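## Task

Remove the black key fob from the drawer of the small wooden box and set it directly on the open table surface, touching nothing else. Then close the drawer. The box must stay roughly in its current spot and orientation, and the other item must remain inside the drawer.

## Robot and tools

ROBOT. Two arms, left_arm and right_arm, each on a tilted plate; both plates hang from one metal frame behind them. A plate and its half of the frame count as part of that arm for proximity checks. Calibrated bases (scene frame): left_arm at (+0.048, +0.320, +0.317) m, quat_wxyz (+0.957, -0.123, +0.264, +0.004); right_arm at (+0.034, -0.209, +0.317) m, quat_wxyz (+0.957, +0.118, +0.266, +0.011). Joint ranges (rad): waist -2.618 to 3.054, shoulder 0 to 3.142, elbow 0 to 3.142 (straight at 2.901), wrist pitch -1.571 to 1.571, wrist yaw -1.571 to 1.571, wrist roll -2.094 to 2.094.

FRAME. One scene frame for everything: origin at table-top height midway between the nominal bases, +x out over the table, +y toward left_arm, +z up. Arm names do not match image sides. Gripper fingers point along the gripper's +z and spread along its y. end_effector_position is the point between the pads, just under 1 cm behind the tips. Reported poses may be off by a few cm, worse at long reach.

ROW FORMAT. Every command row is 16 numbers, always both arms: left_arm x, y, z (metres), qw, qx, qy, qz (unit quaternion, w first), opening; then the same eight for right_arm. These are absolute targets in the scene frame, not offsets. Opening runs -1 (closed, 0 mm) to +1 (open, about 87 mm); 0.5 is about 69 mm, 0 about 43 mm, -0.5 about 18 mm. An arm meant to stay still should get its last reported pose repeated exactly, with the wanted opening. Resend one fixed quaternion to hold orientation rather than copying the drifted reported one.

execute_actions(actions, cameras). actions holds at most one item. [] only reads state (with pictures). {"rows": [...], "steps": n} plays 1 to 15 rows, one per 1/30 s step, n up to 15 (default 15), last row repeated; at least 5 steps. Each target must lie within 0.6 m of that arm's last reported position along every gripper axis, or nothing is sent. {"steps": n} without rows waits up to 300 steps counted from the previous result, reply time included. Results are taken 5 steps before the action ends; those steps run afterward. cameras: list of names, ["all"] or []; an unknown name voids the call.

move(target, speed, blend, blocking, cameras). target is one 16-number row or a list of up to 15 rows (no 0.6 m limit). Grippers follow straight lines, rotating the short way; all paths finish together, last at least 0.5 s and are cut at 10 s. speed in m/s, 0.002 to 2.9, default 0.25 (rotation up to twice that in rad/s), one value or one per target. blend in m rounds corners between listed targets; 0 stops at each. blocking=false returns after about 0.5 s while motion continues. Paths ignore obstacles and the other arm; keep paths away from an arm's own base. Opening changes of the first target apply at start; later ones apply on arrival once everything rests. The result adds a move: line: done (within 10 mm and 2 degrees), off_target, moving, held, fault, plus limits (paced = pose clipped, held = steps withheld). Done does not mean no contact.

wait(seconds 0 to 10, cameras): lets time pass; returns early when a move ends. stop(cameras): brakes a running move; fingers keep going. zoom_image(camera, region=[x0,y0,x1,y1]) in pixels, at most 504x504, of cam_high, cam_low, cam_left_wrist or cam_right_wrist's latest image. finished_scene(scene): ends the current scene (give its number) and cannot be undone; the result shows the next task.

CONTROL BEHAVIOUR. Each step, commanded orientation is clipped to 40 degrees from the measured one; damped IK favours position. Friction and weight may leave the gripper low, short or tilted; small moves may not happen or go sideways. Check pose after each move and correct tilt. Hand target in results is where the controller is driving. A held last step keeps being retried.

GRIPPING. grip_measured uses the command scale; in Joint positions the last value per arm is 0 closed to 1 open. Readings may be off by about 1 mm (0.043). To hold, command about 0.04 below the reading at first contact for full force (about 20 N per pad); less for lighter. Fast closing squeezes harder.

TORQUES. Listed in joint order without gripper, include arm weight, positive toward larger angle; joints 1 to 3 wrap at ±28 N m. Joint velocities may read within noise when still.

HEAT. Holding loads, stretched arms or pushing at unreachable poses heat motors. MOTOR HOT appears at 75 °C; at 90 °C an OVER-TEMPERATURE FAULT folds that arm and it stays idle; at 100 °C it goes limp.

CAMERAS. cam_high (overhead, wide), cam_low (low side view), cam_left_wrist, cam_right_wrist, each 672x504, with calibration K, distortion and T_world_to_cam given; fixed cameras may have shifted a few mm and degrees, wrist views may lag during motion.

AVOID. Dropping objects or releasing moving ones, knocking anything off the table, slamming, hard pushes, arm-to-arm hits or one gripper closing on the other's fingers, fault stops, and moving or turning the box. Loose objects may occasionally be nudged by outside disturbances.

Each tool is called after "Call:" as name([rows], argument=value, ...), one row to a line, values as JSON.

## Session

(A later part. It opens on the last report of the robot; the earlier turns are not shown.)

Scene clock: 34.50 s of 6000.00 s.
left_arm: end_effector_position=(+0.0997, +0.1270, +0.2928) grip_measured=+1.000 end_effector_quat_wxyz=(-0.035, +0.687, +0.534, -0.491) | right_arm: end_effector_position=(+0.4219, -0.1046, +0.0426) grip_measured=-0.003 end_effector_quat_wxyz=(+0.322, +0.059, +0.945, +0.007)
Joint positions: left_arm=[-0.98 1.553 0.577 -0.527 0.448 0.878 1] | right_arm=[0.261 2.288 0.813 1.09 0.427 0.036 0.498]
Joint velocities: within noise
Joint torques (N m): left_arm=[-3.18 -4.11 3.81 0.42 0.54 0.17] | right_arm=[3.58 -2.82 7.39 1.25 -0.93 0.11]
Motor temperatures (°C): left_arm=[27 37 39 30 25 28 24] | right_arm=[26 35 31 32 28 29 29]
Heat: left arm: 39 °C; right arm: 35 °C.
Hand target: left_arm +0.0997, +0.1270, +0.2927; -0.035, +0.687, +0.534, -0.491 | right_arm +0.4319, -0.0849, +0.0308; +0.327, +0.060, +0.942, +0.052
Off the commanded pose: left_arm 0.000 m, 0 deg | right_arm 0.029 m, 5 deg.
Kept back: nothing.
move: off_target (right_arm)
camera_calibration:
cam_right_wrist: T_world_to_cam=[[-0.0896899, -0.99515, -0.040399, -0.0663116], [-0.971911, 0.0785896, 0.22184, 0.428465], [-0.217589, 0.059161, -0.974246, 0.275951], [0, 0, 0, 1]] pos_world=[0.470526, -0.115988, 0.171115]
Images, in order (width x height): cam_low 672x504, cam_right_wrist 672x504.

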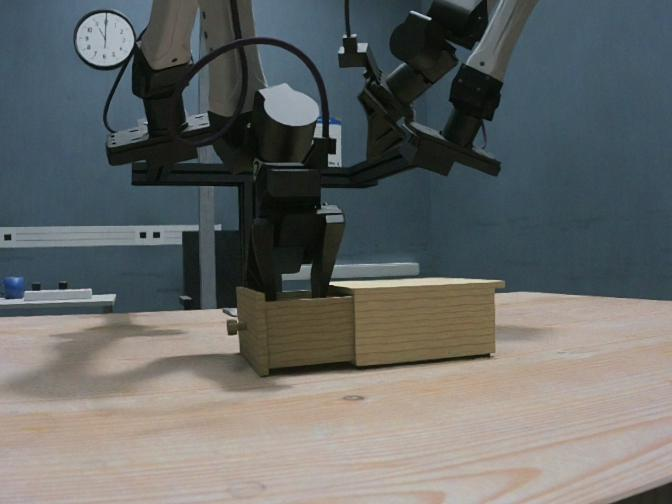

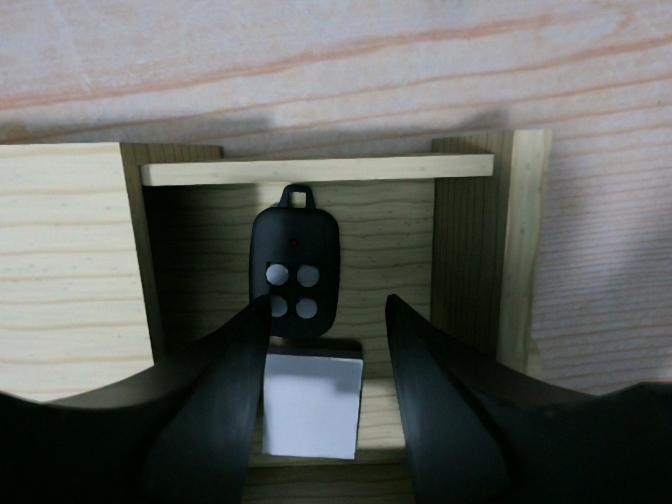

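Call:
execute_actions([
  {"rows": [[0.0997, 0.1270, 0.2928, -0.035, 0.687, 0.534, -0.491, 1.0, 0.428, -0.099, 0.041, 0.325, 0.058, 0.943, 0.035, 0.1]], "steps": 10},
])

Call:
execute_actions([
  {"rows": [[0.0997, 0.1270, 0.2928, -0.035, 0.687, 0.534, -0.491, 1.0, 0.428, -0.102, 0.041, 0.325, 0.058, 0.943, 0.035, 0.2]], "steps": 8},
])

Call:
execute_actions([
  {"rows": [[0.0997, 0.1270, 0.2928, -0.035, 0.687, 0.534, -0.491, 1.0, 0.428, -0.105, 0.041, 0.325, 0.058, 0.943, 0.035, 0.3]], "steps": 8},
])

Call:
execute_actions([
  {"rows": [[0.0997, 0.1270, 0.2928, -0.035, 0.687, 0.534, -0.491, 1.0, 0.428, -0.107, 0.041, 0.325, 0.058, 0.943, 0.035, 0.4]], "steps": 10},
], cameras=["cam_right_wrist", "cam_low"])

Scene clock: 37.37 s of 6000.00 s.
left_arm: end_effector_position=(+0.0997, +0.1270, +0.2928) grip_measured=+1.000 end_effector_quat_wxyz=(-0.035, +0.687, +0.534, -0.491) | right_arm: end_effector_position=(+0.4215, -0.1081, +0.0426) grip_measured=+0.090 end_effector_quat_wxyz=(+0.322, +0.058, +0.945, +0.006)
Joint positions: left_arm=[-0.98 1.553 0.577 -0.527 0.448 0.878 1] | right_arm=[0.253 2.285 0.806 1.096 0.421 0.03 0.545]
Joint velocities: within noise
Joint torques (N m): left_arm=[-3.23 -4.1 3.78 0.43 0.53 0.17] | right_arm=[3.49 -7.05 2.61 1.13 -0.61 0.04]
Motor temperatures (°C): left_arm=[27 37 39 30 25 28 24] | right_arm=[26 35 32 32 29 29 29]
Heat: left arm: 39 °C; right arm: 35 °C.
Steps of this call (1-81: nothing new was sent; 82-86: this action's first 5). Readings (end_effector_position of left_arm | right_arm):
82: (+0.0997, +0.1270, +0.2928) | (+0.4214, -0.1053, +0.0428)
83: (+0.0997, +0.1270, +0.2928) | (+0.4215, -0.1068, +0.0429)
85: (+0.0997, +0.1270, +0.2928) | (+0.4215, -0.1081, +0.0426)
86: the state above

Scene clock: 37.63 s of 6000.00 s.
left_arm: end_effector_position=(+0.0997, +0.1270, +0.2928) grip_measured=+1.000 end_effector_quat_wxyz=(-0.035, +0.687, +0.534, -0.491) | right_arm: end_effector_position=(+0.4215, -0.1083, +0.0425) grip_measured=+0.090 end_effector_quat_wxyz=(+0.323, +0.058, +0.945, +0.007)
Joint positions: left_arm=[-0.98 1.553 0.577 -0.527 0.448 0.878 1] | right_arm=[0.251 2.285 0.805 1.098 0.416 0.029 0.545]
Joint velocities: within noise
Joint torques (N m): left_arm=[-3.18 -4.1 3.75 0.42 0.53 0.18] | right_arm=[3.02 -7.25 2.41 1.11 -0.6 -0.05]
Motor temperatures (°C): left_arm=[27 37 39 30 25 28 24] | right_arm=[26 35 32 33 29 29 29]
Heat: left arm: 39 °C; right arm: 35 °C.
Off your previous action's commanded pose at its last step (step 5 of this call): left_arm 0.000 m, 0 deg | right_arm 0.011 m, 3 deg.
Steps of this call (1-5: your previous action's last 5; 6-8: this action's first 3). Readings (end_effector_position of left_arm | right_arm):
6: (+0.0997, +0.1270, +0.2928) | (+0.4216, -0.1082, +0.0426)
7: (+0.0997, +0.1270, +0.2928) | (+0.4215, -0.1083, +0.0426)
8: the state above

Scene clock: 37.90 s of 6000.00 s.
left_arm: end_effector_position=(+0.0997, +0.1270, +0.2928) grip_measured=+1.000 end_effector_quat_wxyz=(-0.035, +0.687, +0.534, -0.491) | right_arm: end_effector_position=(+0.4215, -0.1091, +0.0420) grip_measured=+0.090 end_effector_quat_wxyz=(+0.323, +0.058, +0.945, +0.011)
Joint positions: left_arm=[-0.98 1.553 0.577 -0.527 0.448 0.878 1] | right_arm=[0.245 2.285 0.803 1.102 0.405 0.029 0.545]
Joint velocities: within noise
Joint torques (N m): left_arm=[-3.23 -4.08 3.75 0.44 0.54 0.17] | right_arm=[2.91 -7.54 2.3 1.11 -0.48 -0.07]
Motor temperatures (°C): left_arm=[27 37 39 30 25 28 24] | right_arm=[26 35 32 33 29 29 29]
Heat: left arm: 39 °C; right arm: 35 °C.
Off your previous action's commanded pose at its last step (step 5 of this call): left_arm 0.000 m, 0 deg | right_arm 0.009 m, 3 deg.
Steps of this call (1-5: your previous action's last 5; 6-8: this action's first 3). Readings (end_effector_position of left_arm | right_arm):
6: (+0.0997, +0.1270, +0.2928) | (+0.4214, -0.1086, +0.0423)
7: (+0.0997, +0.1270, +0.2928) | (+0.4216, -0.1088, +0.0422)
8: the state above

Scene clock: 38.23 s of 6000.00 s.
left_arm: end_effector_position=(+0.0997, +0.1270, +0.2928) grip_measured=+1.000 end_effector_quat_wxyz=(-0.035, +0.687, +0.534, -0.491) | right_arm: end_effector_position=(+0.4216, -0.1091, +0.0418) grip_measured=+0.090 end_effector_quat_wxyz=(+0.323, +0.058, +0.945, +0.014)
Joint positions: left_arm=[-0.98 1.553 0.577 -0.527 0.448 0.878 1] | right_arm=[0.242 2.285 0.802 1.103 0.397 0.031 0.545]
Joint velocities: within noise
Joint torques (N m): left_arm=[-3.18 -4.11 3.75 0.42 0.54 0.17] | right_arm=[2.29 -7.6 1.94 1.13 -0.57 -0.11]
Motor temperatures (°C): left_arm=[27 37 39 30 25 28 24] | right_arm=[26 35 32 33 29 29 29]
Heat: left arm: 39 °C; right arm: 35 °C.
Off your previous action's commanded pose at its last step (step 5 of this call): left_arm 0.000 m, 0 deg | right_arm 0.008 m, 3 deg.
Steps of this call (1-5: your previous action's last 5; 6-10: this action's first 5). Readings (end_effector_position of left_arm | right_arm):
6: (+0.0997, +0.1270, +0.2928) | (+0.4215, -0.1092, +0.0418)
7: (+0.0997, +0.1270, +0.2928) | (+0.4216, -0.1091, +0.0418)
9: (+0.0997, +0.1270, +0.2928) | (+0.4216, -0.1091, +0.0418)
10: the state above
camera_calibration:
cam_right_wrist: T_world_to_cam=[[-0.084443, -0.995066, -0.0520806, -0.0726042], [-0.972934, 0.0710562, 0.219886, 0.428407], [-0.215101, 0.0692388, -0.974134, 0.275435], [0, 0, 0, 1]] pos_world=[0.469927, -0.121758, 0.170329]
Images, in order (width x height): cam_low 672x504, cam_right_wrist 672x504.

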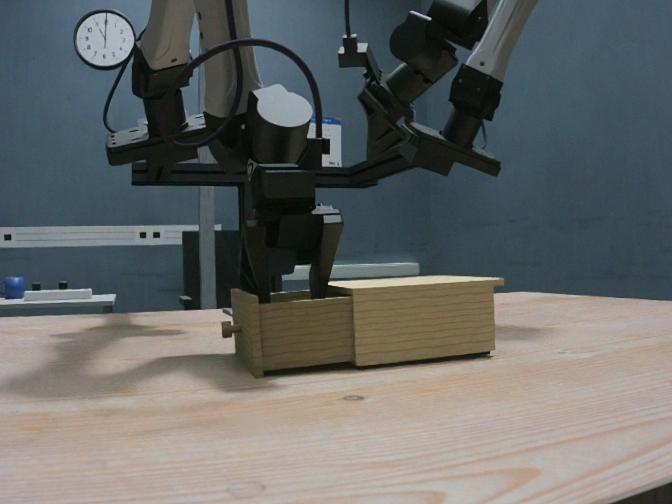

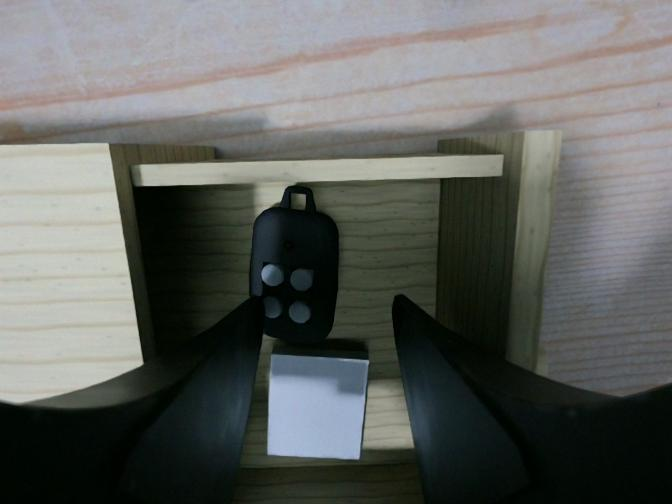

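Call:
move([
  [0.0997, 0.1270, 0.2928, -0.035, 0.687, 0.534, -0.491, 1.0, 0.402, -0.101, 0.085, 0.325, 0.058, 0.943, 0.035, 0.0],
  [0.0997, 0.1270, 0.2928, -0.035, 0.687, 0.534, -0.491, 1.0, 0.403, -0.083, 0.099, 0.21894, 0.07112, 0.95957, 0.16199, -1.0],
], speed=[0.12, 0.22], blend=[0.02, 0], cameras=["cam_right_wrist", "cam_low"])

Call:
zoom_image(camera="cam_right_wrist", region=[150, 0, 650, 375])

Call:
zoom_image(camera="cam_low", region=[180, 120, 400, 390])

Scene clock: 42.30 s of 6000.00 s.
left_arm: end_effector_position=(+0.0997, +0.1270, +0.2928) grip_measured=+1.000 end_effector_quat_wxyz=(-0.035, +0.687, +0.534, -0.491) | right_arm: end_effector_position=(+0.3847, -0.0787, +0.0881) grip_measured=-0.973 end_effector_quat_wxyz=(+0.199, +0.059, +0.965, +0.158)
Joint positions: left_arm=[-0.98 1.553 0.577 -0.527 0.448 0.878 1] | right_arm=[0.226 1.987 0.723 0.641 0.095 0.181 0.013]
Joint velocities: within noise
Joint torques (N m): left_arm=[-3.18 -4.11 3.74 0.42 0.53 0.17] | right_arm=[2.56 -9.95 2.91 0.93 -0.21 -0.1]
Motor temperatures (°C): left_arm=[27 37 39 30 25 28 24] | right_arm=[26 35 32 32 29 29 29]
Heat: left arm: 39 °C; right arm: 35 °C.
Hand target: left_arm +0.0997, +0.1270, +0.2927; -0.035, +0.687, +0.534, -0.491 | right_arm +0.4028, -0.0831, +0.0989; +0.219, +0.071, +0.960, +0.162
Off your previous action's commanded pose at its last step (step 5 of this call): left_arm 0.000 m, 0 deg | right_arm 0.007 m, 2 deg.
Off the commanded pose: left_arm 0.000 m, 0 deg | right_arm 0.022 m, 3 deg.
Kept back: nothing.
move: off_target (right_arm); target 2's new opening was sent with right_arm's hand 0.021 m and 3 deg from that target
camera_calibration:
cam_right_wrist: T_world_to_cam=[[-0.0324053, -0.946015, -0.322498, -0.0353479], [-0.893577, -0.117125, 0.433362, 0.316073], [-0.447739, 0.30222, -0.841542, 0.406728], [0, 0, 0, 1]] pos_world=[0.463398, -0.119341, 0.193905]
Images, in order (width x height): cam_low 672x504, cam_right_wrist 672x504.

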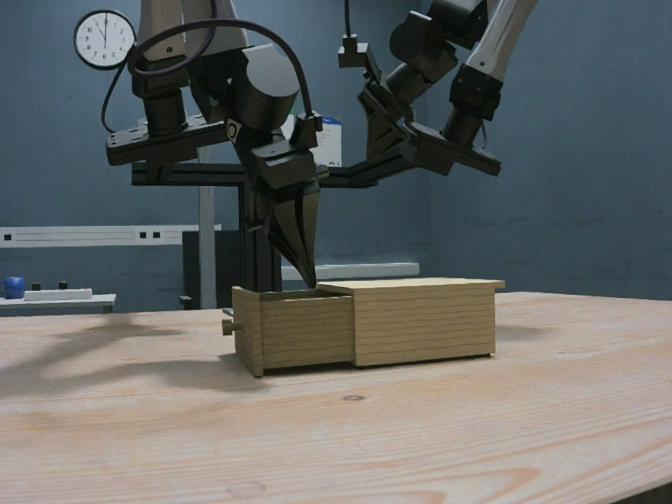

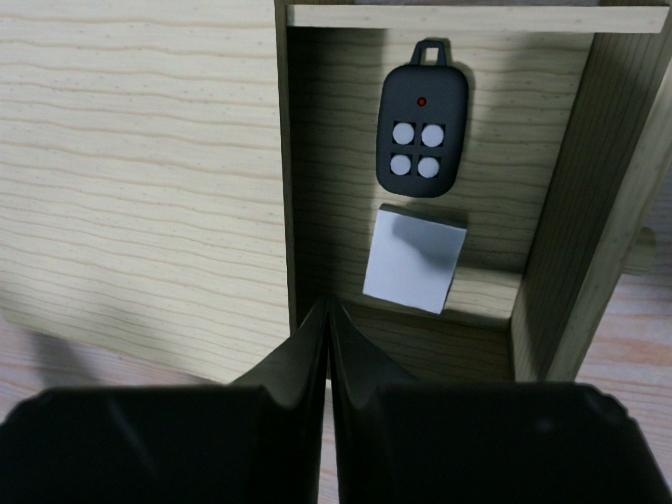

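Scaled by 1.008 from the camera's 672x504 image, which has a finer 960x720 frame.

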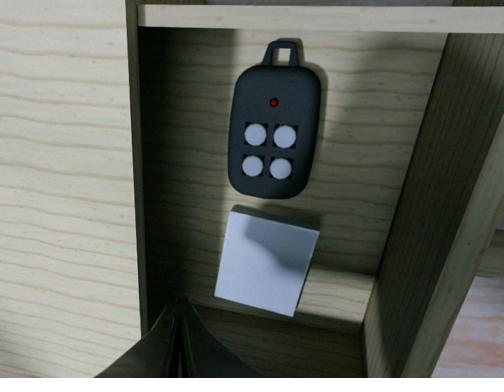

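Scaled by 1.867 from the camera's 672x504 image, which has a finer 960x720 frame.

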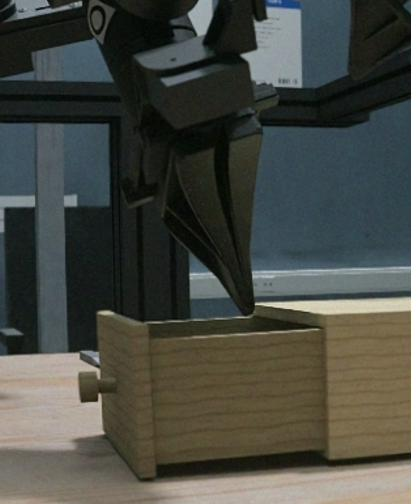

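Call:
move(target=[0.0997, 0.1270, 0.2928, -0.035, 0.687, 0.534, -0.491, 1.0, 0.417, -0.083, 0.073, 0.21894, 0.07112, 0.95957, 0.16199, -1.0], speed=0.15, cameras=["cam_right_wrist"])

Scene clock: 43.90 s of 6000.00 s.
left_arm: end_effector_position=(+0.0997, +0.1270, +0.2928) grip_measured=+1.000 end_effector_quat_wxyz=(-0.035, +0.687, +0.534, -0.491) | right_arm: end_effector_position=(+0.4134, -0.0812, +0.0771) grip_measured=-0.973 end_effector_quat_wxyz=(+0.215, +0.072, +0.960, +0.162)
Joint positions: left_arm=[-0.98 1.553 0.577 -0.527 0.448 0.878 1] | right_arm=[0.194 2.043 0.819 0.641 0.071 0.181 0.013]
Joint velocities: within noise
Joint torques (N m): left_arm=[-3.23 -4.08 3.79 0.42 0.53 0.17] | right_arm=[2.96 -6.28 3.28 1.04 -0.25 -0.21]
Motor temperatures (°C): left_arm=[27 37 39 30 25 28 24] | right_arm=[26 35 31 32 28 29 29]
Heat: left arm: 39 °C; right arm: 35 °C.
Hand target: left_arm +0.0997, +0.1270, +0.2927; -0.035, +0.687, +0.534, -0.491 | right_arm +0.4171, -0.0831, +0.0732; +0.219, +0.071, +0.960, +0.162
Off the commanded pose: left_arm 0.000 m, 0 deg | right_arm 0.006 m, 0 deg.
Kept back: nothing.
move: done
camera_calibration:
cam_right_wrist: T_world_to_cam=[[-0.0494797, -0.94101, -0.334743, -0.0319059], [-0.909282, -0.0962236, 0.404903, 0.356504], [-0.413228, 0.32441, -0.850882, 0.399197], [0, 0, 0, 1]] pos_world=[0.487544, -0.125223, 0.18464]
Images, in order (width x height): cam_right_wrist 672x504.

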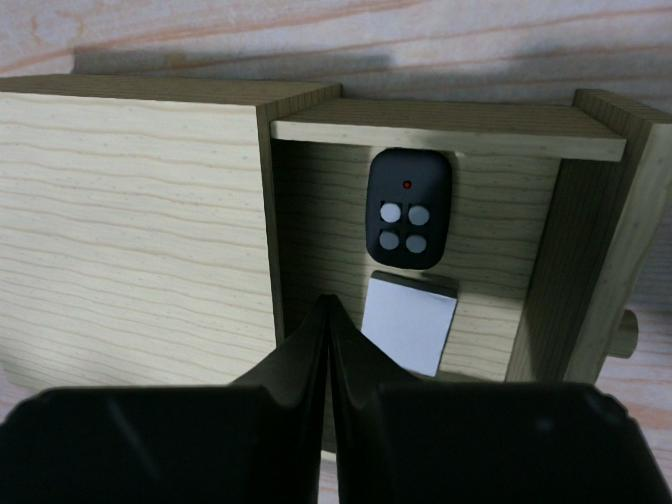

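Call:
move(target=[0.0997, 0.1270, 0.2928, -0.035, 0.687, 0.534, -0.491, 1.0, 0.4335, -0.0755, 0.029, 0.21894, 0.07112, 0.95957, 0.16199, -1.0], speed=0.12, cameras=["cam_right_wrist", "cam_low"])

Scene clock: 45.27 s of 6000.00 s.
left_arm: end_effector_position=(+0.0997, +0.1270, +0.2928) grip_measured=+1.000 end_effector_quat_wxyz=(-0.035, +0.687, +0.534, -0.491) | right_arm: end_effector_position=(+0.4288, -0.0729, +0.0334) grip_measured=-0.973 end_effector_quat_wxyz=(+0.210, +0.072, +0.961, +0.162)
Joint positions: left_arm=[-0.98 1.553 0.577 -0.527 0.448 0.878 1] | right_arm=[0.171 2.227 0.983 0.653 0.05 0.17 0.013]
Joint velocities: within noise
Joint torques (N m): left_arm=[-3.18 -4.08 3.74 0.44 0.53 0.18] | right_arm=[3.21 -6.69 2.92 1.19 -0.2 -0.32]
Motor temperatures (°C): left_arm=[27 37 39 30 25 28 24] | right_arm=[26 35 31 32 28 29 29]
Heat: left arm: 39 °C; right arm: 35 °C.
Hand target: left_arm +0.0997, +0.1270, +0.2927; -0.035, +0.687, +0.534, -0.491 | right_arm +0.4334, -0.0755, +0.0292; +0.219, +0.071, +0.960, +0.162
Off the commanded pose: left_arm 0.000 m, 0 deg | right_arm 0.007 m, 1 deg.
Kept back: nothing.
move: done
camera_calibration:
cam_right_wrist: T_world_to_cam=[[-0.0506478, -0.940874, -0.334948, -0.0374433], [-0.905417, -0.098284, 0.41299, 0.386974], [-0.421492, 0.324185, -0.846906, 0.369022], [0, 0, 0, 1]] pos_world=[0.504017, -0.116827, 0.140169]
Images, in order (width x height): cam_low 672x504, cam_right_wrist 672x504.

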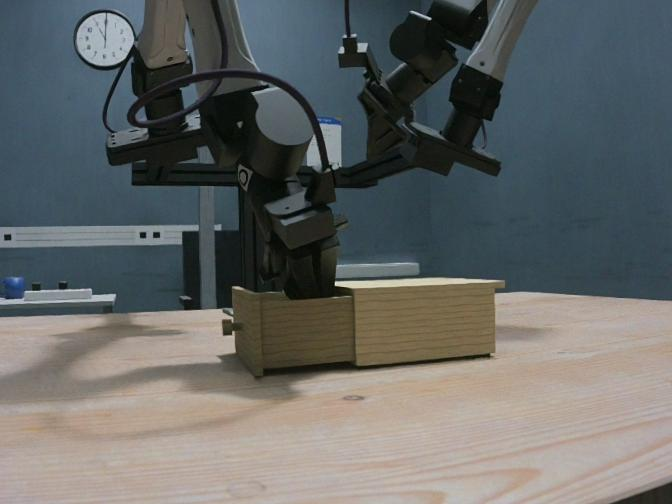

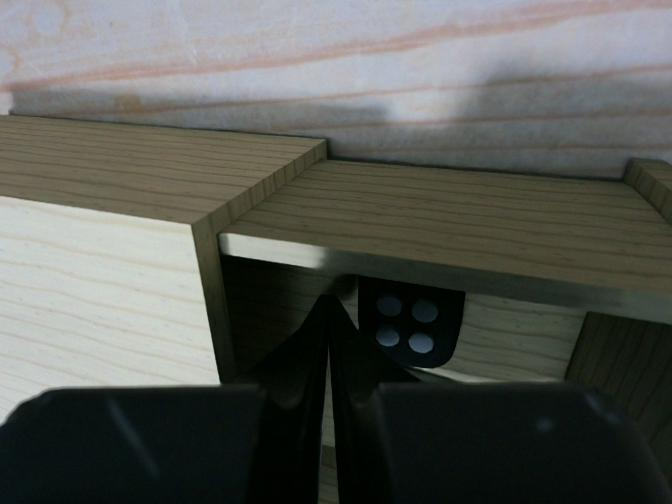

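Call:
move(target=[0.0997, 0.1270, 0.2928, -0.035, 0.687, 0.534, -0.491, 1.0, 0.4335, -0.094, 0.0265, 0.21894, 0.07112, 0.95957, 0.16199, -1.0], speed=0.05, cameras=["cam_right_wrist", "cam_low"])

Scene clock: 46.27 s of 6000.00 s.
left_arm: end_effector_position=(+0.0997, +0.1270, +0.2928) grip_measured=+1.000 end_effector_quat_wxyz=(-0.035, +0.687, +0.534, -0.491) | right_arm: end_effector_position=(+0.4307, -0.0860, +0.0294) grip_measured=-0.973 end_effector_quat_wxyz=(+0.211, +0.072, +0.960, +0.170)
Joint positions: left_arm=[-0.98 1.553 0.577 -0.527 0.448 0.878 1] | right_arm=[0.127 2.227 0.983 0.656 -0.001 0.148 0.013]
Joint velocities: within noise
Joint torques (N m): left_arm=[-3.22 -4.1 3.75 0.43 0.53 0.19] | right_arm=[2.55 -7.68 1.54 1.16 -0.12 -0.31]
Motor temperatures (°C): left_arm=[27 37 39 30 25 28 24] | right_arm=[26 36 31 32 28 29 29]
Heat: left arm: 39 °C; right arm: 36 °C.
Hand target: left_arm +0.0997, +0.1270, +0.2927; -0.035, +0.687, +0.534, -0.491 | right_arm +0.4334, -0.0940, +0.0266; +0.219, +0.071, +0.960, +0.162
Off the commanded pose: left_arm 0.000 m, 0 deg | right_arm 0.009 m, 1 deg.
Kept back: nothing.
move: done
camera_calibration:
cam_right_wrist: T_world_to_cam=[[-0.0468853, -0.935857, -0.349246, -0.0517355], [-0.906218, -0.107227, 0.408988, 0.38876], [-0.420203, 0.335669, -0.843063, 0.371106], [0, 0, 0, 1]] pos_world=[0.505815, -0.1313, 0.1358]
Images, in order (width x height): cam_low 672x504, cam_right_wrist 672x504.

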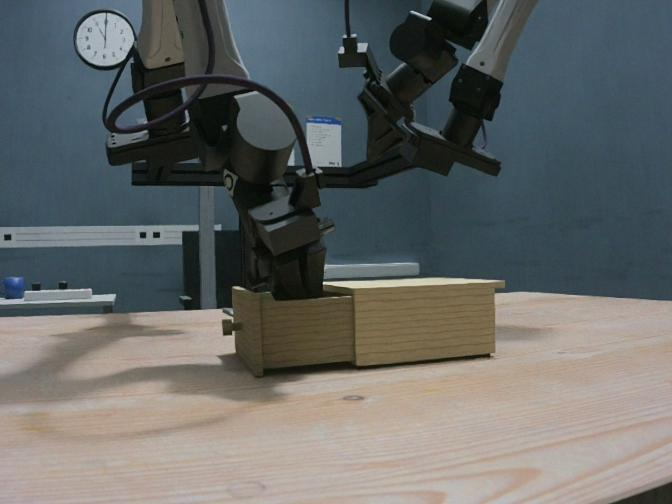

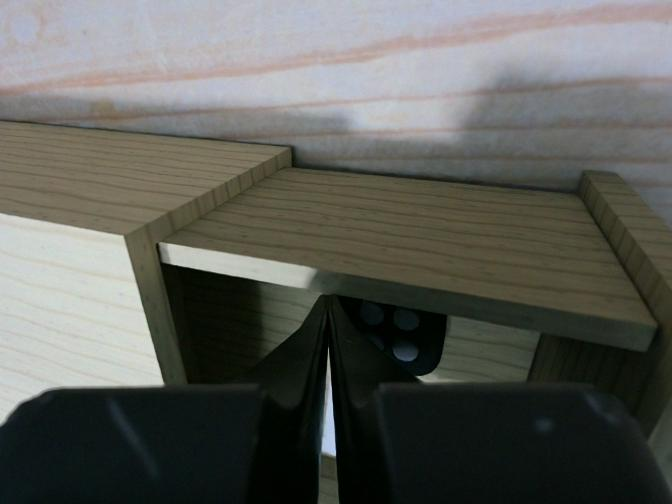

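Call:
move([
  [0.0997, 0.1270, 0.2928, -0.035, 0.687, 0.534, -0.491, 1.0, 0.425, -0.095, 0.062, 0.21894, 0.07112, 0.95957, 0.16199, -1.0],
  [0.0997, 0.1270, 0.2928, -0.035, 0.687, 0.534, -0.491, 1.0, 0.407, -0.106, 0.107, 0.21697, 0.03122, 0.97549, 0.01989, -0.05],
], speed=[0.12, 0.2], blend=[0.02, 0], cameras=["cam_right_wrist", "cam_low"])

Call:
zoom_image(camera="cam_right_wrist", region=[150, 0, 650, 375])

Scene clock: 49.20 s of 6000.00 s.
left_arm: end_effector_position=(+0.0997, +0.1270, +0.2928) grip_measured=+1.000 end_effector_quat_wxyz=(-0.035, +0.687, +0.534, -0.491) | right_arm: end_effector_position=(+0.3968, -0.1057, +0.0943) grip_measured=-0.050 end_effector_quat_wxyz=(+0.200, +0.031, +0.979, +0.021)
Joint positions: left_arm=[-0.98 1.553 0.577 -0.527 0.448 0.878 1] | right_arm=[0.297 1.957 0.797 0.492 0.409 0.121 0.475]
Joint velocities: within noise
Joint torques (N m): left_arm=[-3.25 -4.08 3.75 0.42 0.53 0.17] | right_arm=[5.12 -10.26 2.14 0.85 0.14 -0.24]
Motor temperatures (°C): left_arm=[27 37 39 30 25 27 24] | right_arm=[26 36 31 32 28 29 29]
Heat: left arm: 39 °C; right arm: 36 °C.
Hand target: left_arm +0.0997, +0.1270, +0.2927; -0.035, +0.687, +0.534, -0.491 | right_arm +0.4068, -0.1060, +0.1065; +0.217, +0.031, +0.976, +0.020
Off the commanded pose: left_arm 0.000 m, 0 deg | right_arm 0.016 m, 2 deg.
Kept back: nothing.
move: off_target (right_arm); blend cut to 0.0182 m at target 1; target 2's new opening was sent with right_arm's hand 0.016 m and 2 deg from that target
camera_calibration:
cam_right_wrist: T_world_to_cam=[[-0.0321976, -0.998413, -0.0461954, -0.0901461], [-0.889385, 0.00753225, 0.457096, 0.330268], [-0.456023, 0.0558029, -0.888217, 0.407078], [0, 0, 0, 1]] pos_world=[0.47647, -0.115207, 0.206445]
Images, in order (width x height): cam_low 672x504, cam_right_wrist 672x504.

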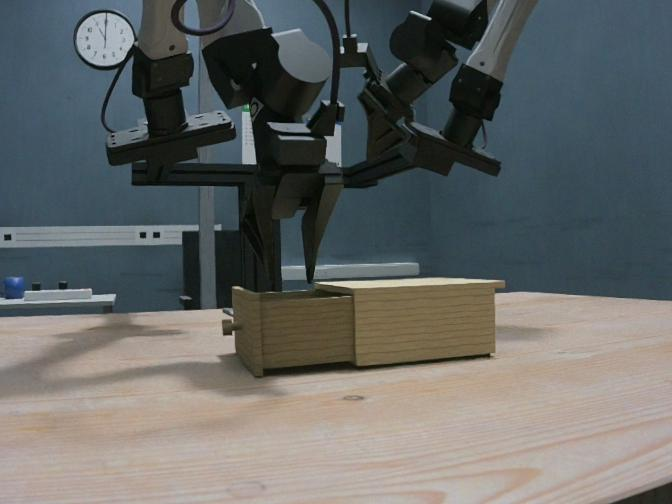

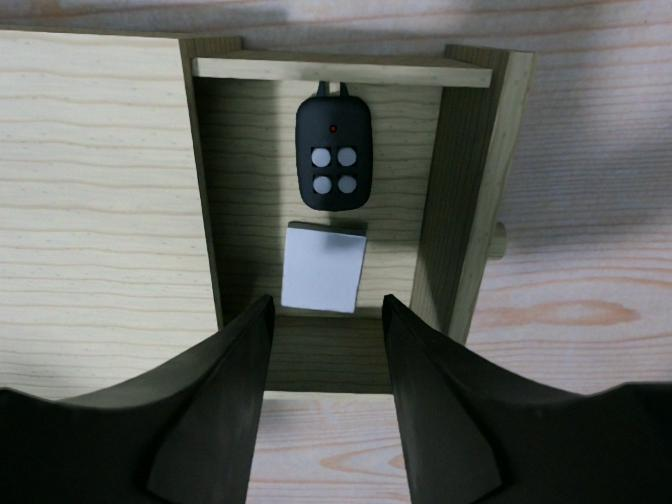

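Scaled by 1.008 from the camera's 672x504 image, which has a finer 960x720 frame.

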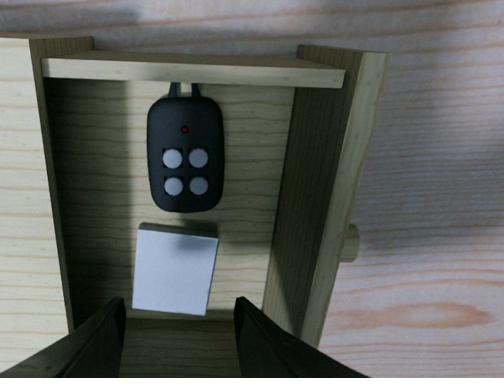

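Call:
move(target=[0.0997, 0.1270, 0.2928, -0.035, 0.687, 0.534, -0.491, 1.0, 0.421, -0.106, 0.059, 0.21697, 0.03122, 0.97549, 0.01989, -0.05], speed=0.12, cameras=["cam_right_wrist"])

Scene clock: 50.87 s of 6000.00 s.
left_arm: end_effector_position=(+0.0997, +0.1270, +0.2928) grip_measured=+1.000 end_effector_quat_wxyz=(-0.035, +0.687, +0.534, -0.491) | right_arm: end_effector_position=(+0.4150, -0.1051, +0.0626) grip_measured=-0.050 end_effector_quat_wxyz=(+0.209, +0.029, +0.977, +0.019)
Joint positions: left_arm=[-0.98 1.553 0.577 -0.527 0.448 0.878 1] | right_arm=[0.259 2.094 0.9 0.554 0.383 0.084 0.475]
Joint velocities: within noise
Joint torques (N m): left_arm=[-3.22 -4.07 3.79 0.43 0.53 0.18] | right_arm=[3.36 -6.52 3.38 1.15 -0.07 -0.26]
Motor temperatures (°C): left_arm=[27 37 39 30 25 27 23] | right_arm=[26 36 31 32 28 29 29]
Heat: left arm: 39 °C; right arm: 36 °C.
Hand target: left_arm +0.0997, +0.1270, +0.2927; -0.035, +0.687, +0.534, -0.491 | right_arm +0.4209, -0.1062, +0.0592; +0.217, +0.031, +0.975, +0.020
Off the commanded pose: left_arm 0.000 m, 0 deg | right_arm 0.007 m, 1 deg.
Kept back: nothing.
move: done
camera_calibration:
cam_right_wrist: T_world_to_cam=[[-0.0293415, -0.998712, -0.0414024, -0.0919285], [-0.897158, 0.0080495, 0.441636, 0.365244], [-0.440734, 0.0501028, -0.896238, 0.380804], [0, 0, 0, 1]] pos_world=[0.492818, -0.113829, 0.17618]
Images, in order (width x height): cam_right_wrist 672x504.

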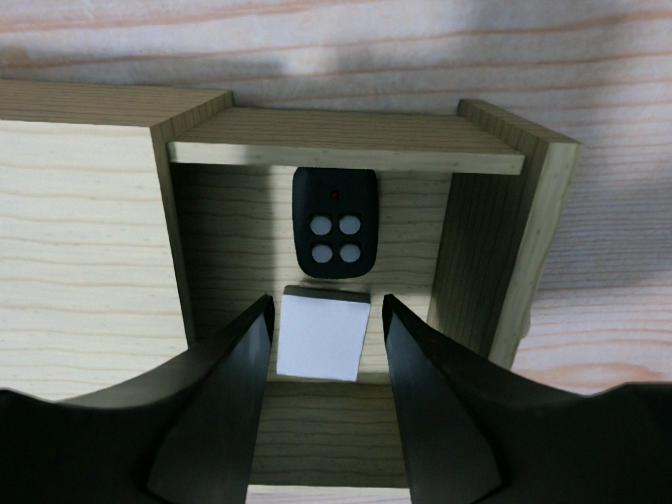

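Call:
move(target=[0.0997, 0.1270, 0.2928, -0.035, 0.687, 0.534, -0.491, 1.0, 0.436, -0.107, 0.0265, 0.21697, 0.03122, 0.97549, 0.01989, -0.05], speed=0.08, cameras=["cam_right_wrist", "cam_low"])

Call:
zoom_image(camera="cam_right_wrist", region=[180, 140, 500, 400])

Scene clock: 51.90 s of 6000.00 s.
left_arm: end_effector_position=(+0.0997, +0.1270, +0.2928) grip_measured=+1.000 end_effector_quat_wxyz=(-0.035, +0.687, +0.534, -0.491) | right_arm: end_effector_position=(+0.4305, -0.1065, +0.0310) grip_measured=-0.050 end_effector_quat_wxyz=(+0.209, +0.029, +0.977, +0.017)
Joint positions: left_arm=[-0.98 1.553 0.577 -0.527 0.448 0.878 1] | right_arm=[0.22 2.218 1.019 0.567 0.356 0.06 0.475]
Joint velocities: within noise
Joint torques (N m): left_arm=[-3.18 -4.07 3.77 0.43 0.53 0.19] | right_arm=[3.59 -6.69 3.44 1.13 -0.14 -0.19]
Motor temperatures (°C): left_arm=[27 37 39 30 25 27 23] | right_arm=[26 36 31 32 28 29 29]
Heat: left arm: 39 °C; right arm: 36 °C.
Hand target: left_arm +0.0997, +0.1270, +0.2927; -0.035, +0.687, +0.534, -0.491 | right_arm +0.4358, -0.1072, +0.0267; +0.217, +0.031, +0.976, +0.020
Off the commanded pose: left_arm 0.000 m, 0 deg | right_arm 0.007 m, 1 deg.
Kept back: nothing.
move: done
camera_calibration:
cam_right_wrist: T_world_to_cam=[[-0.0309919, -0.998774, -0.0385933, -0.0935621], [-0.896944, 0.0107524, 0.442014, 0.39331], [-0.441057, 0.0483149, -0.896178, 0.359233], [0, 0, 0, 1]] pos_world=[0.508319, -0.115033, 0.144477]
Images, in order (width x height): cam_low 672x504, cam_right_wrist 672x504.

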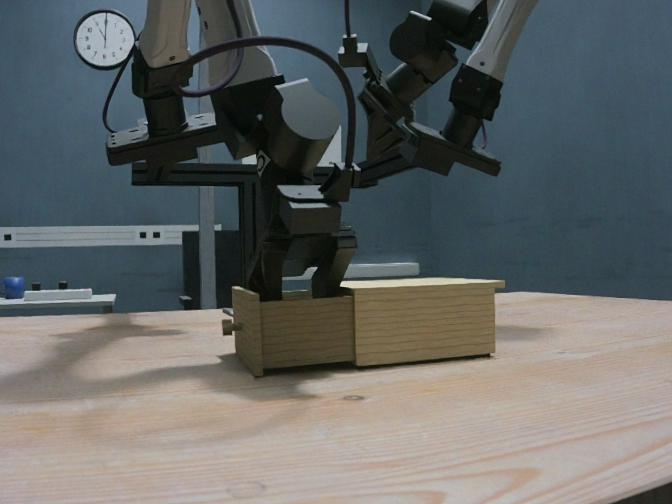

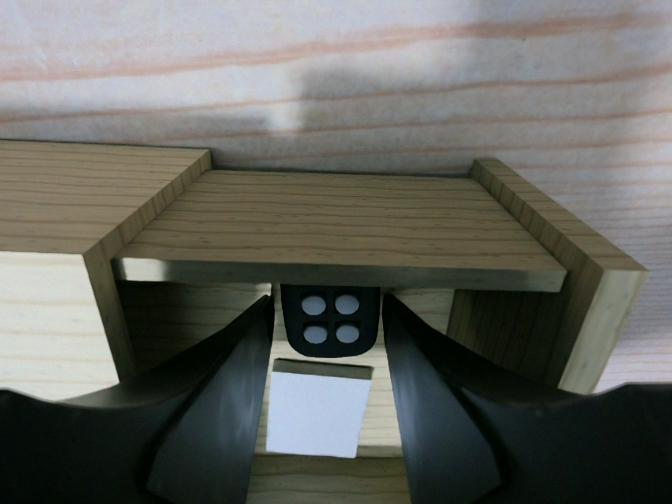

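Scaled by 1.575 from the camera's 672x504 image, which has a finer 960x720 frame.

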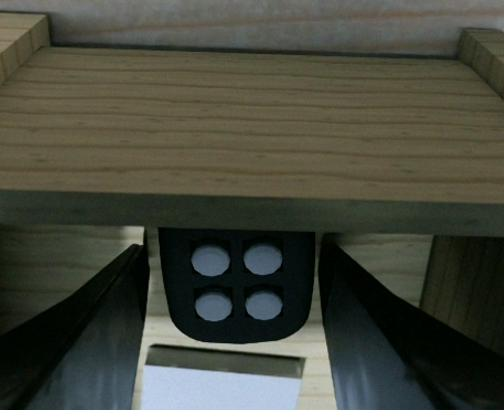

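Call:
move([
  [0.0997, 0.1270, 0.2928, -0.035, 0.687, 0.534, -0.491, 1.0, 0.4365, -0.107, 0.0245, 0.21697, 0.03122, 0.97549, 0.01989, -0.05],
  [0.0997, 0.1270, 0.2928, -0.035, 0.687, 0.534, -0.491, 1.0, 0.4365, -0.107, 0.0245, 0.21697, 0.03122, 0.97549, 0.01989, -0.28],
], speed=0.06, cameras=["cam_right_wrist"])

Scene clock: 53.47 s of 6000.00 s.
left_arm: end_effector_position=(+0.0997, +0.1270, +0.2928) grip_measured=+1.000 end_effector_quat_wxyz=(-0.035, +0.687, +0.534, -0.491) | right_arm: end_effector_position=(+0.4322, -0.1063, +0.0297) grip_measured=-0.172 end_effector_quat_wxyz=(+0.210, +0.028, +0.977, +0.018)
Joint positions: left_arm=[-0.98 1.553 0.577 -0.527 0.448 0.878 1] | right_arm=[0.218 2.223 1.026 0.569 0.351 0.056 0.414]
Joint velocities: within noise
Joint torques (N m): left_arm=[-3.22 -4.07 3.77 0.43 0.53 0.17] | right_arm=[3.64 -6.63 3.38 1.15 -0.08 -0.2]
Motor temperatures (°C): left_arm=[27 37 39 30 25 27 23] | right_arm=[26 36 31 32 28 29 29]
Heat: left arm: 39 °C; right arm: 36 °C.
Hand target: left_arm +0.0997, +0.1270, +0.2927; -0.035, +0.687, +0.534, -0.491 | right_arm +0.4364, -0.1071, +0.0248; +0.217, +0.031, +0.975, +0.020
Off the commanded pose: left_arm 0.000 m, 0 deg | right_arm 0.007 m, 1 deg.
Kept back: nothing.
move: done
camera_calibration:
cam_right_wrist: T_world_to_cam=[[-0.0276123, -0.998794, -0.0405958, -0.0948039], [-0.898083, 0.00695367, 0.439771, 0.395519], [-0.438958, 0.0486015, -0.897192, 0.35796], [0, 0, 0, 1]] pos_world=[0.509721, -0.114837, 0.143372]
Images, in order (width x height): cam_right_wrist 672x504.

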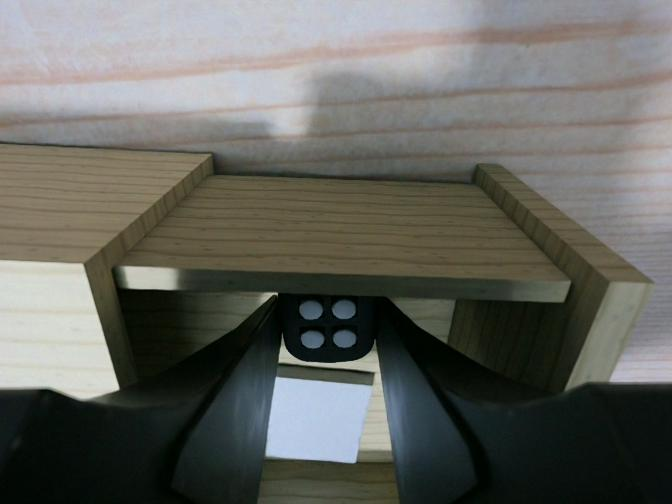

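Call:
move([
  [0.0997, 0.1270, 0.2928, -0.035, 0.687, 0.534, -0.491, 1.0, 0.416, -0.109, 0.075, 0.21697, 0.03122, 0.97549, 0.01989, -0.28],
  [0.0997, 0.1270, 0.2928, -0.035, 0.687, 0.534, -0.491, 1.0, 0.395, -0.115, 0.135, 0.21697, 0.03122, 0.97549, 0.01989, -0.28],
  [0.0997, 0.1270, 0.2928, -0.035, 0.687, 0.534, -0.491, 1.0, 0.370, -0.285, 0.105, 0.21697, 0.03122, 0.97549, 0.01989, -0.28],
], speed=[0.12, 0.2, 0.25], blend=[0.01, 0.025, 0], cameras=["cam_right_wrist", "cam_low", "cam_high"])

Call:
zoom_image(camera="cam_low", region=[0, 150, 320, 400])

Scene clock: 58.40 s of 6000.00 s.
left_arm: end_effector_position=(+0.0997, +0.1270, +0.2928) grip_measured=+1.000 end_effector_quat_wxyz=(-0.035, +0.687, +0.534, -0.491) | right_arm: end_effector_position=(+0.3523, -0.2794, +0.0964) grip_measured=-0.172 end_effector_quat_wxyz=(+0.188, +0.035, +0.981, +0.023)
Joint positions: left_arm=[-0.98 1.553 0.577 -0.527 0.448 0.878 1] | right_arm=[-0.272 1.725 0.576 0.519 -0.049 -0.211 0.414]
Joint velocities: within noise
Joint torques (N m): left_arm=[-3.22 -4.11 3.79 0.43 0.53 0.18] | right_arm=[0.54 -8.68 2.93 1.01 -0.18 -0.27]
Motor temperatures (°C): left_arm=[27 37 39 30 25 27 23] | right_arm=[26 36 31 32 28 29 29]
Heat: left arm: 39 °C; right arm: 36 °C.
Hand target: left_arm +0.0997, +0.1270, +0.2927; -0.035, +0.687, +0.534, -0.491 | right_arm +0.3698, -0.2851, +0.1052; +0.217, +0.031, +0.976, +0.019
Off the commanded pose: left_arm 0.000 m, 0 deg | right_arm 0.020 m, 3 deg.
Kept back: nothing.
move: off_target (right_arm)
camera_calibration:
cam_right_wrist: T_world_to_cam=[[-0.0407154, -0.997813, -0.052076, -0.261183], [-0.8777, 0.0108105, 0.479089, 0.285693], [-0.477478, 0.0652134, -0.87622, 0.40733], [0, 0, 0, 1]] pos_world=[0.43461, -0.290263, 0.206437]
Images, in order (width x height): cam_high 672x504, cam_low 672x504, cam_right_wrist 672x504.

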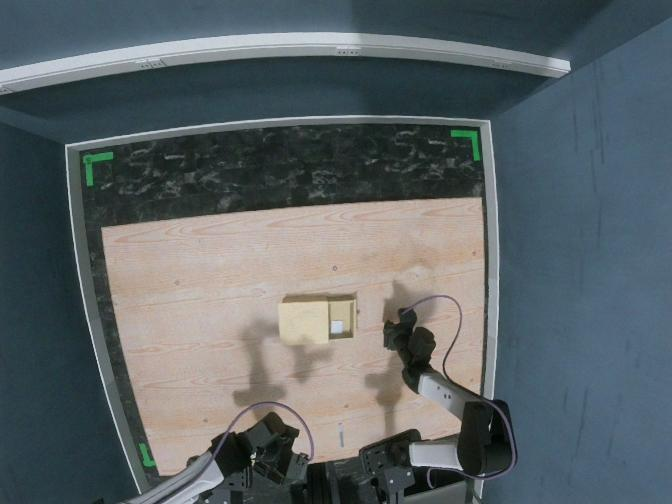

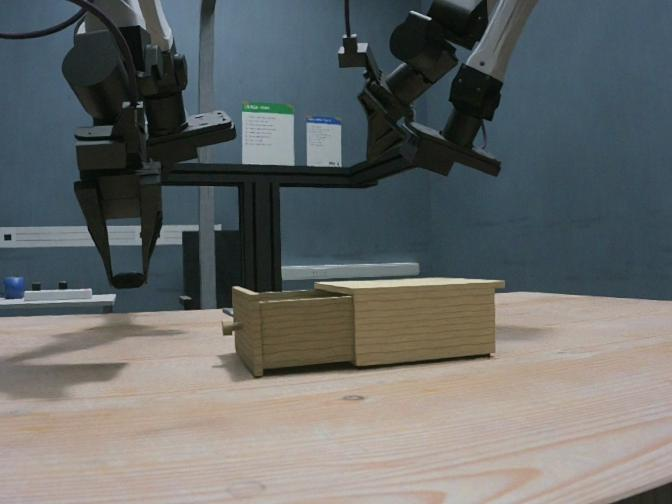

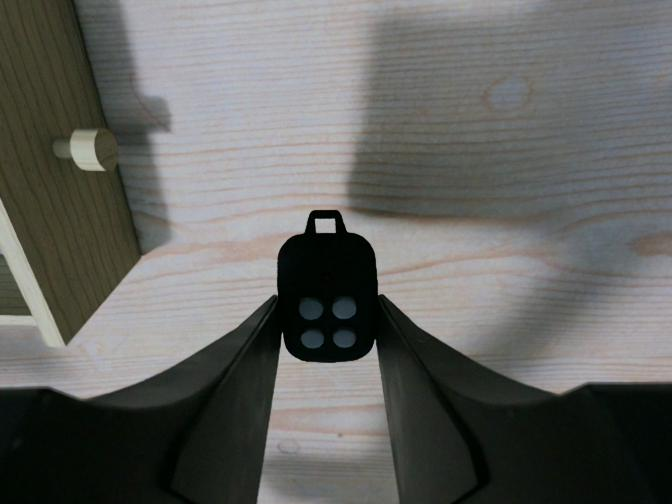

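Scaled by 1.575 from the camera's 672x504 image, which has a finer 960x720 frame.

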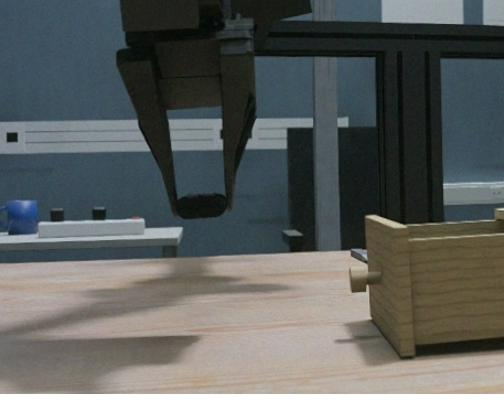

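Call:
move([
  [0.0997, 0.1270, 0.2928, -0.035, 0.687, 0.534, -0.491, 1.0, 0.375, -0.285, 0.035, 0.21697, 0.03122, 0.97549, 0.01989, -0.28],
  [0.0997, 0.1270, 0.2928, -0.035, 0.687, 0.534, -0.491, 1.0, 0.376, -0.285, 0.016, 0.21697, 0.03122, 0.97549, 0.01989, -0.28],
], speed=[0.16, 0.04], blend=[0.005, 0], cameras=["cam_right_wrist", "cam_low"])

Call:
zoom_image(camera="cam_low", region=[40, 240, 260, 410])

Scene clock: 60.17 s of 6000.00 s.
left_arm: end_effector_position=(+0.0997, +0.1270, +0.2928) grip_measured=+1.000 end_effector_quat_wxyz=(-0.035, +0.687, +0.534, -0.491) | right_arm: end_effector_position=(+0.3721, -0.2817, +0.0188) grip_measured=-0.172 end_effector_quat_wxyz=(+0.207, +0.034, +0.978, +0.021)
Joint positions: left_arm=[-0.98 1.553 0.577 -0.527 0.448 0.878 1] | right_arm=[-0.286 2.108 0.762 0.754 -0.067 -0.221 0.414]
Joint velocities: within noise
Joint torques (N m): left_arm=[-3.21 -4.05 3.71 0.41 0.53 0.19] | right_arm=[0.2 -6.11 1.32 1.14 -0.22 -0.28]
Motor temperatures (°C): left_arm=[27 37 39 30 25 27 23] | right_arm=[26 36 31 32 28 29 29]
Heat: left arm: 39 °C; right arm: 36 °C.
Hand target: left_arm +0.0997, +0.1270, +0.2927; -0.035, +0.687, +0.534, -0.491 | right_arm +0.3760, -0.2850, +0.0162; +0.217, +0.031, +0.976, +0.020
Off the commanded pose: left_arm 0.000 m, 0 deg | right_arm 0.006 m, 1 deg.
Kept back: nothing.
move: done
camera_calibration:
cam_right_wrist: T_world_to_cam=[[-0.0376968, -0.998138, -0.0479572, -0.268038], [-0.895357, 0.0124259, 0.445175, 0.348104], [-0.44375, 0.0597205, -0.894159, 0.335204], [0, 0, 0, 1]] pos_world=[0.45032, -0.291883, 0.131904]
Images, in order (width x height): cam_low 672x504, cam_right_wrist 672x504.

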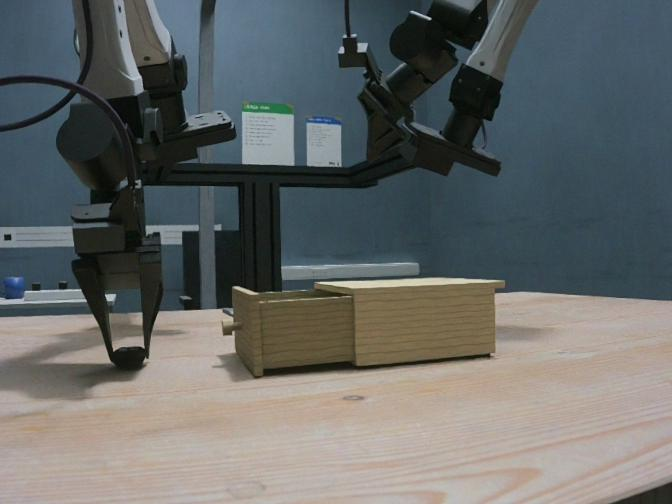

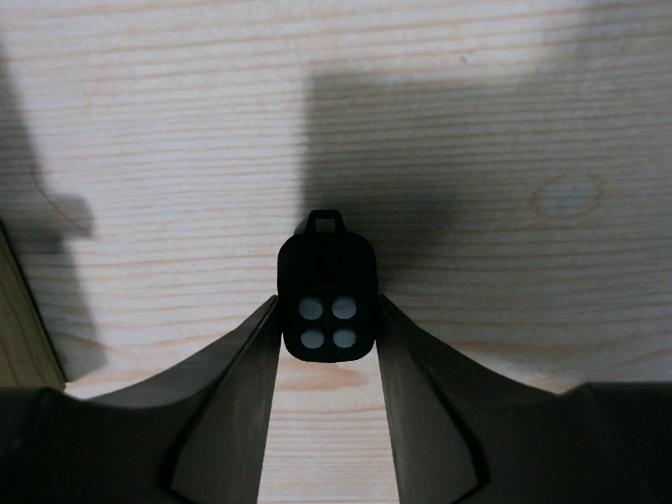

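Scaled by 2.291 from the camera's 672x504 image, which has a finer 960x720 frame.

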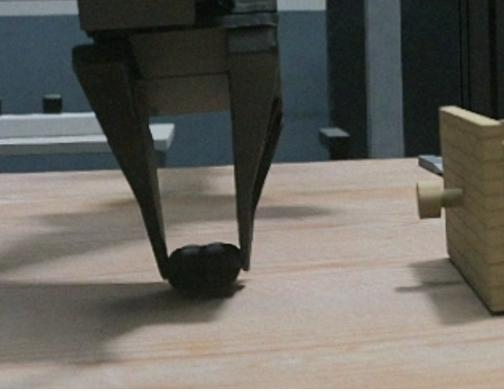

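Call:
move(target=[0.0997, 0.1270, 0.2928, -0.035, 0.687, 0.534, -0.491, 1.0, 0.377, -0.285, 0.0105, 0.21697, 0.03122, 0.97549, 0.01989, -0.28], speed=0.03, cameras=["cam_low"])

Call:
zoom_image(camera="cam_low", region=[60, 300, 220, 410])

Scene clock: 61.33 s of 6000.00 s.
left_arm: end_effector_position=(+0.0997, +0.1270, +0.2928) grip_measured=+1.000 end_effector_quat_wxyz=(-0.035, +0.687, +0.534, -0.491) | right_arm: end_effector_position=(+0.3742, -0.2819, +0.0145) grip_measured=-0.172 end_effector_quat_wxyz=(+0.209, +0.033, +0.977, +0.021)
Joint positions: left_arm=[-0.98 1.553 0.577 -0.527 0.448 0.878 1] | right_arm=[-0.286 2.128 0.778 0.761 -0.068 -0.222 0.414]
Joint velocities: within noise
Joint torques (N m): left_arm=[-3.21 -4.08 3.77 0.42 0.53 0.18] | right_arm=[0.32 -5.91 1.5 1.16 -0.23 -0.27]
Motor temperatures (°C): left_arm=[27 37 39 30 25 27 23] | right_arm=[26 36 31 32 28 29 29]
Heat: left arm: 39 °C; right arm: 36 °C.
Hand target: left_arm +0.0997, +0.1270, +0.2927; -0.035, +0.687, +0.534, -0.491 | right_arm +0.3769, -0.2850, +0.0107; +0.217, +0.031, +0.976, +0.020
Off the commanded pose: left_arm 0.000 m, 0 deg | right_arm 0.006 m, 1 deg.
Kept back: nothing.
move: done
Images, in order (width x height): cam_low 672x504.

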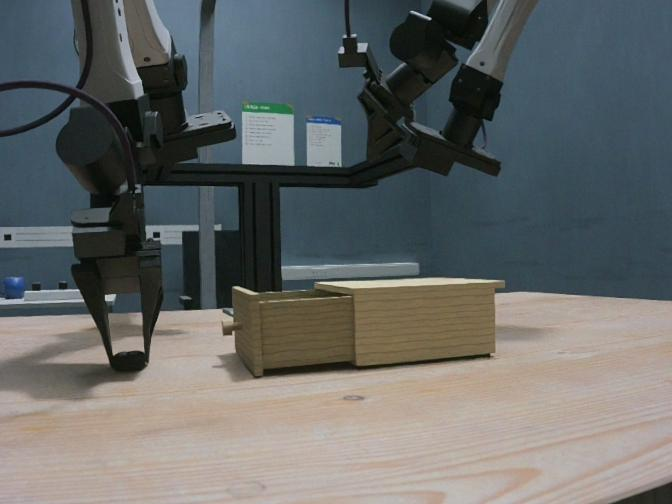

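Scaled by 3.150 from the camera's 672x504 image, which has a finer 960x720 frame.

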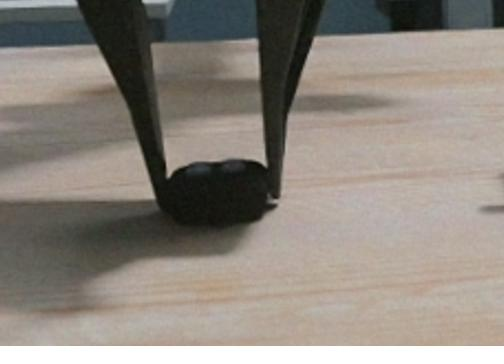

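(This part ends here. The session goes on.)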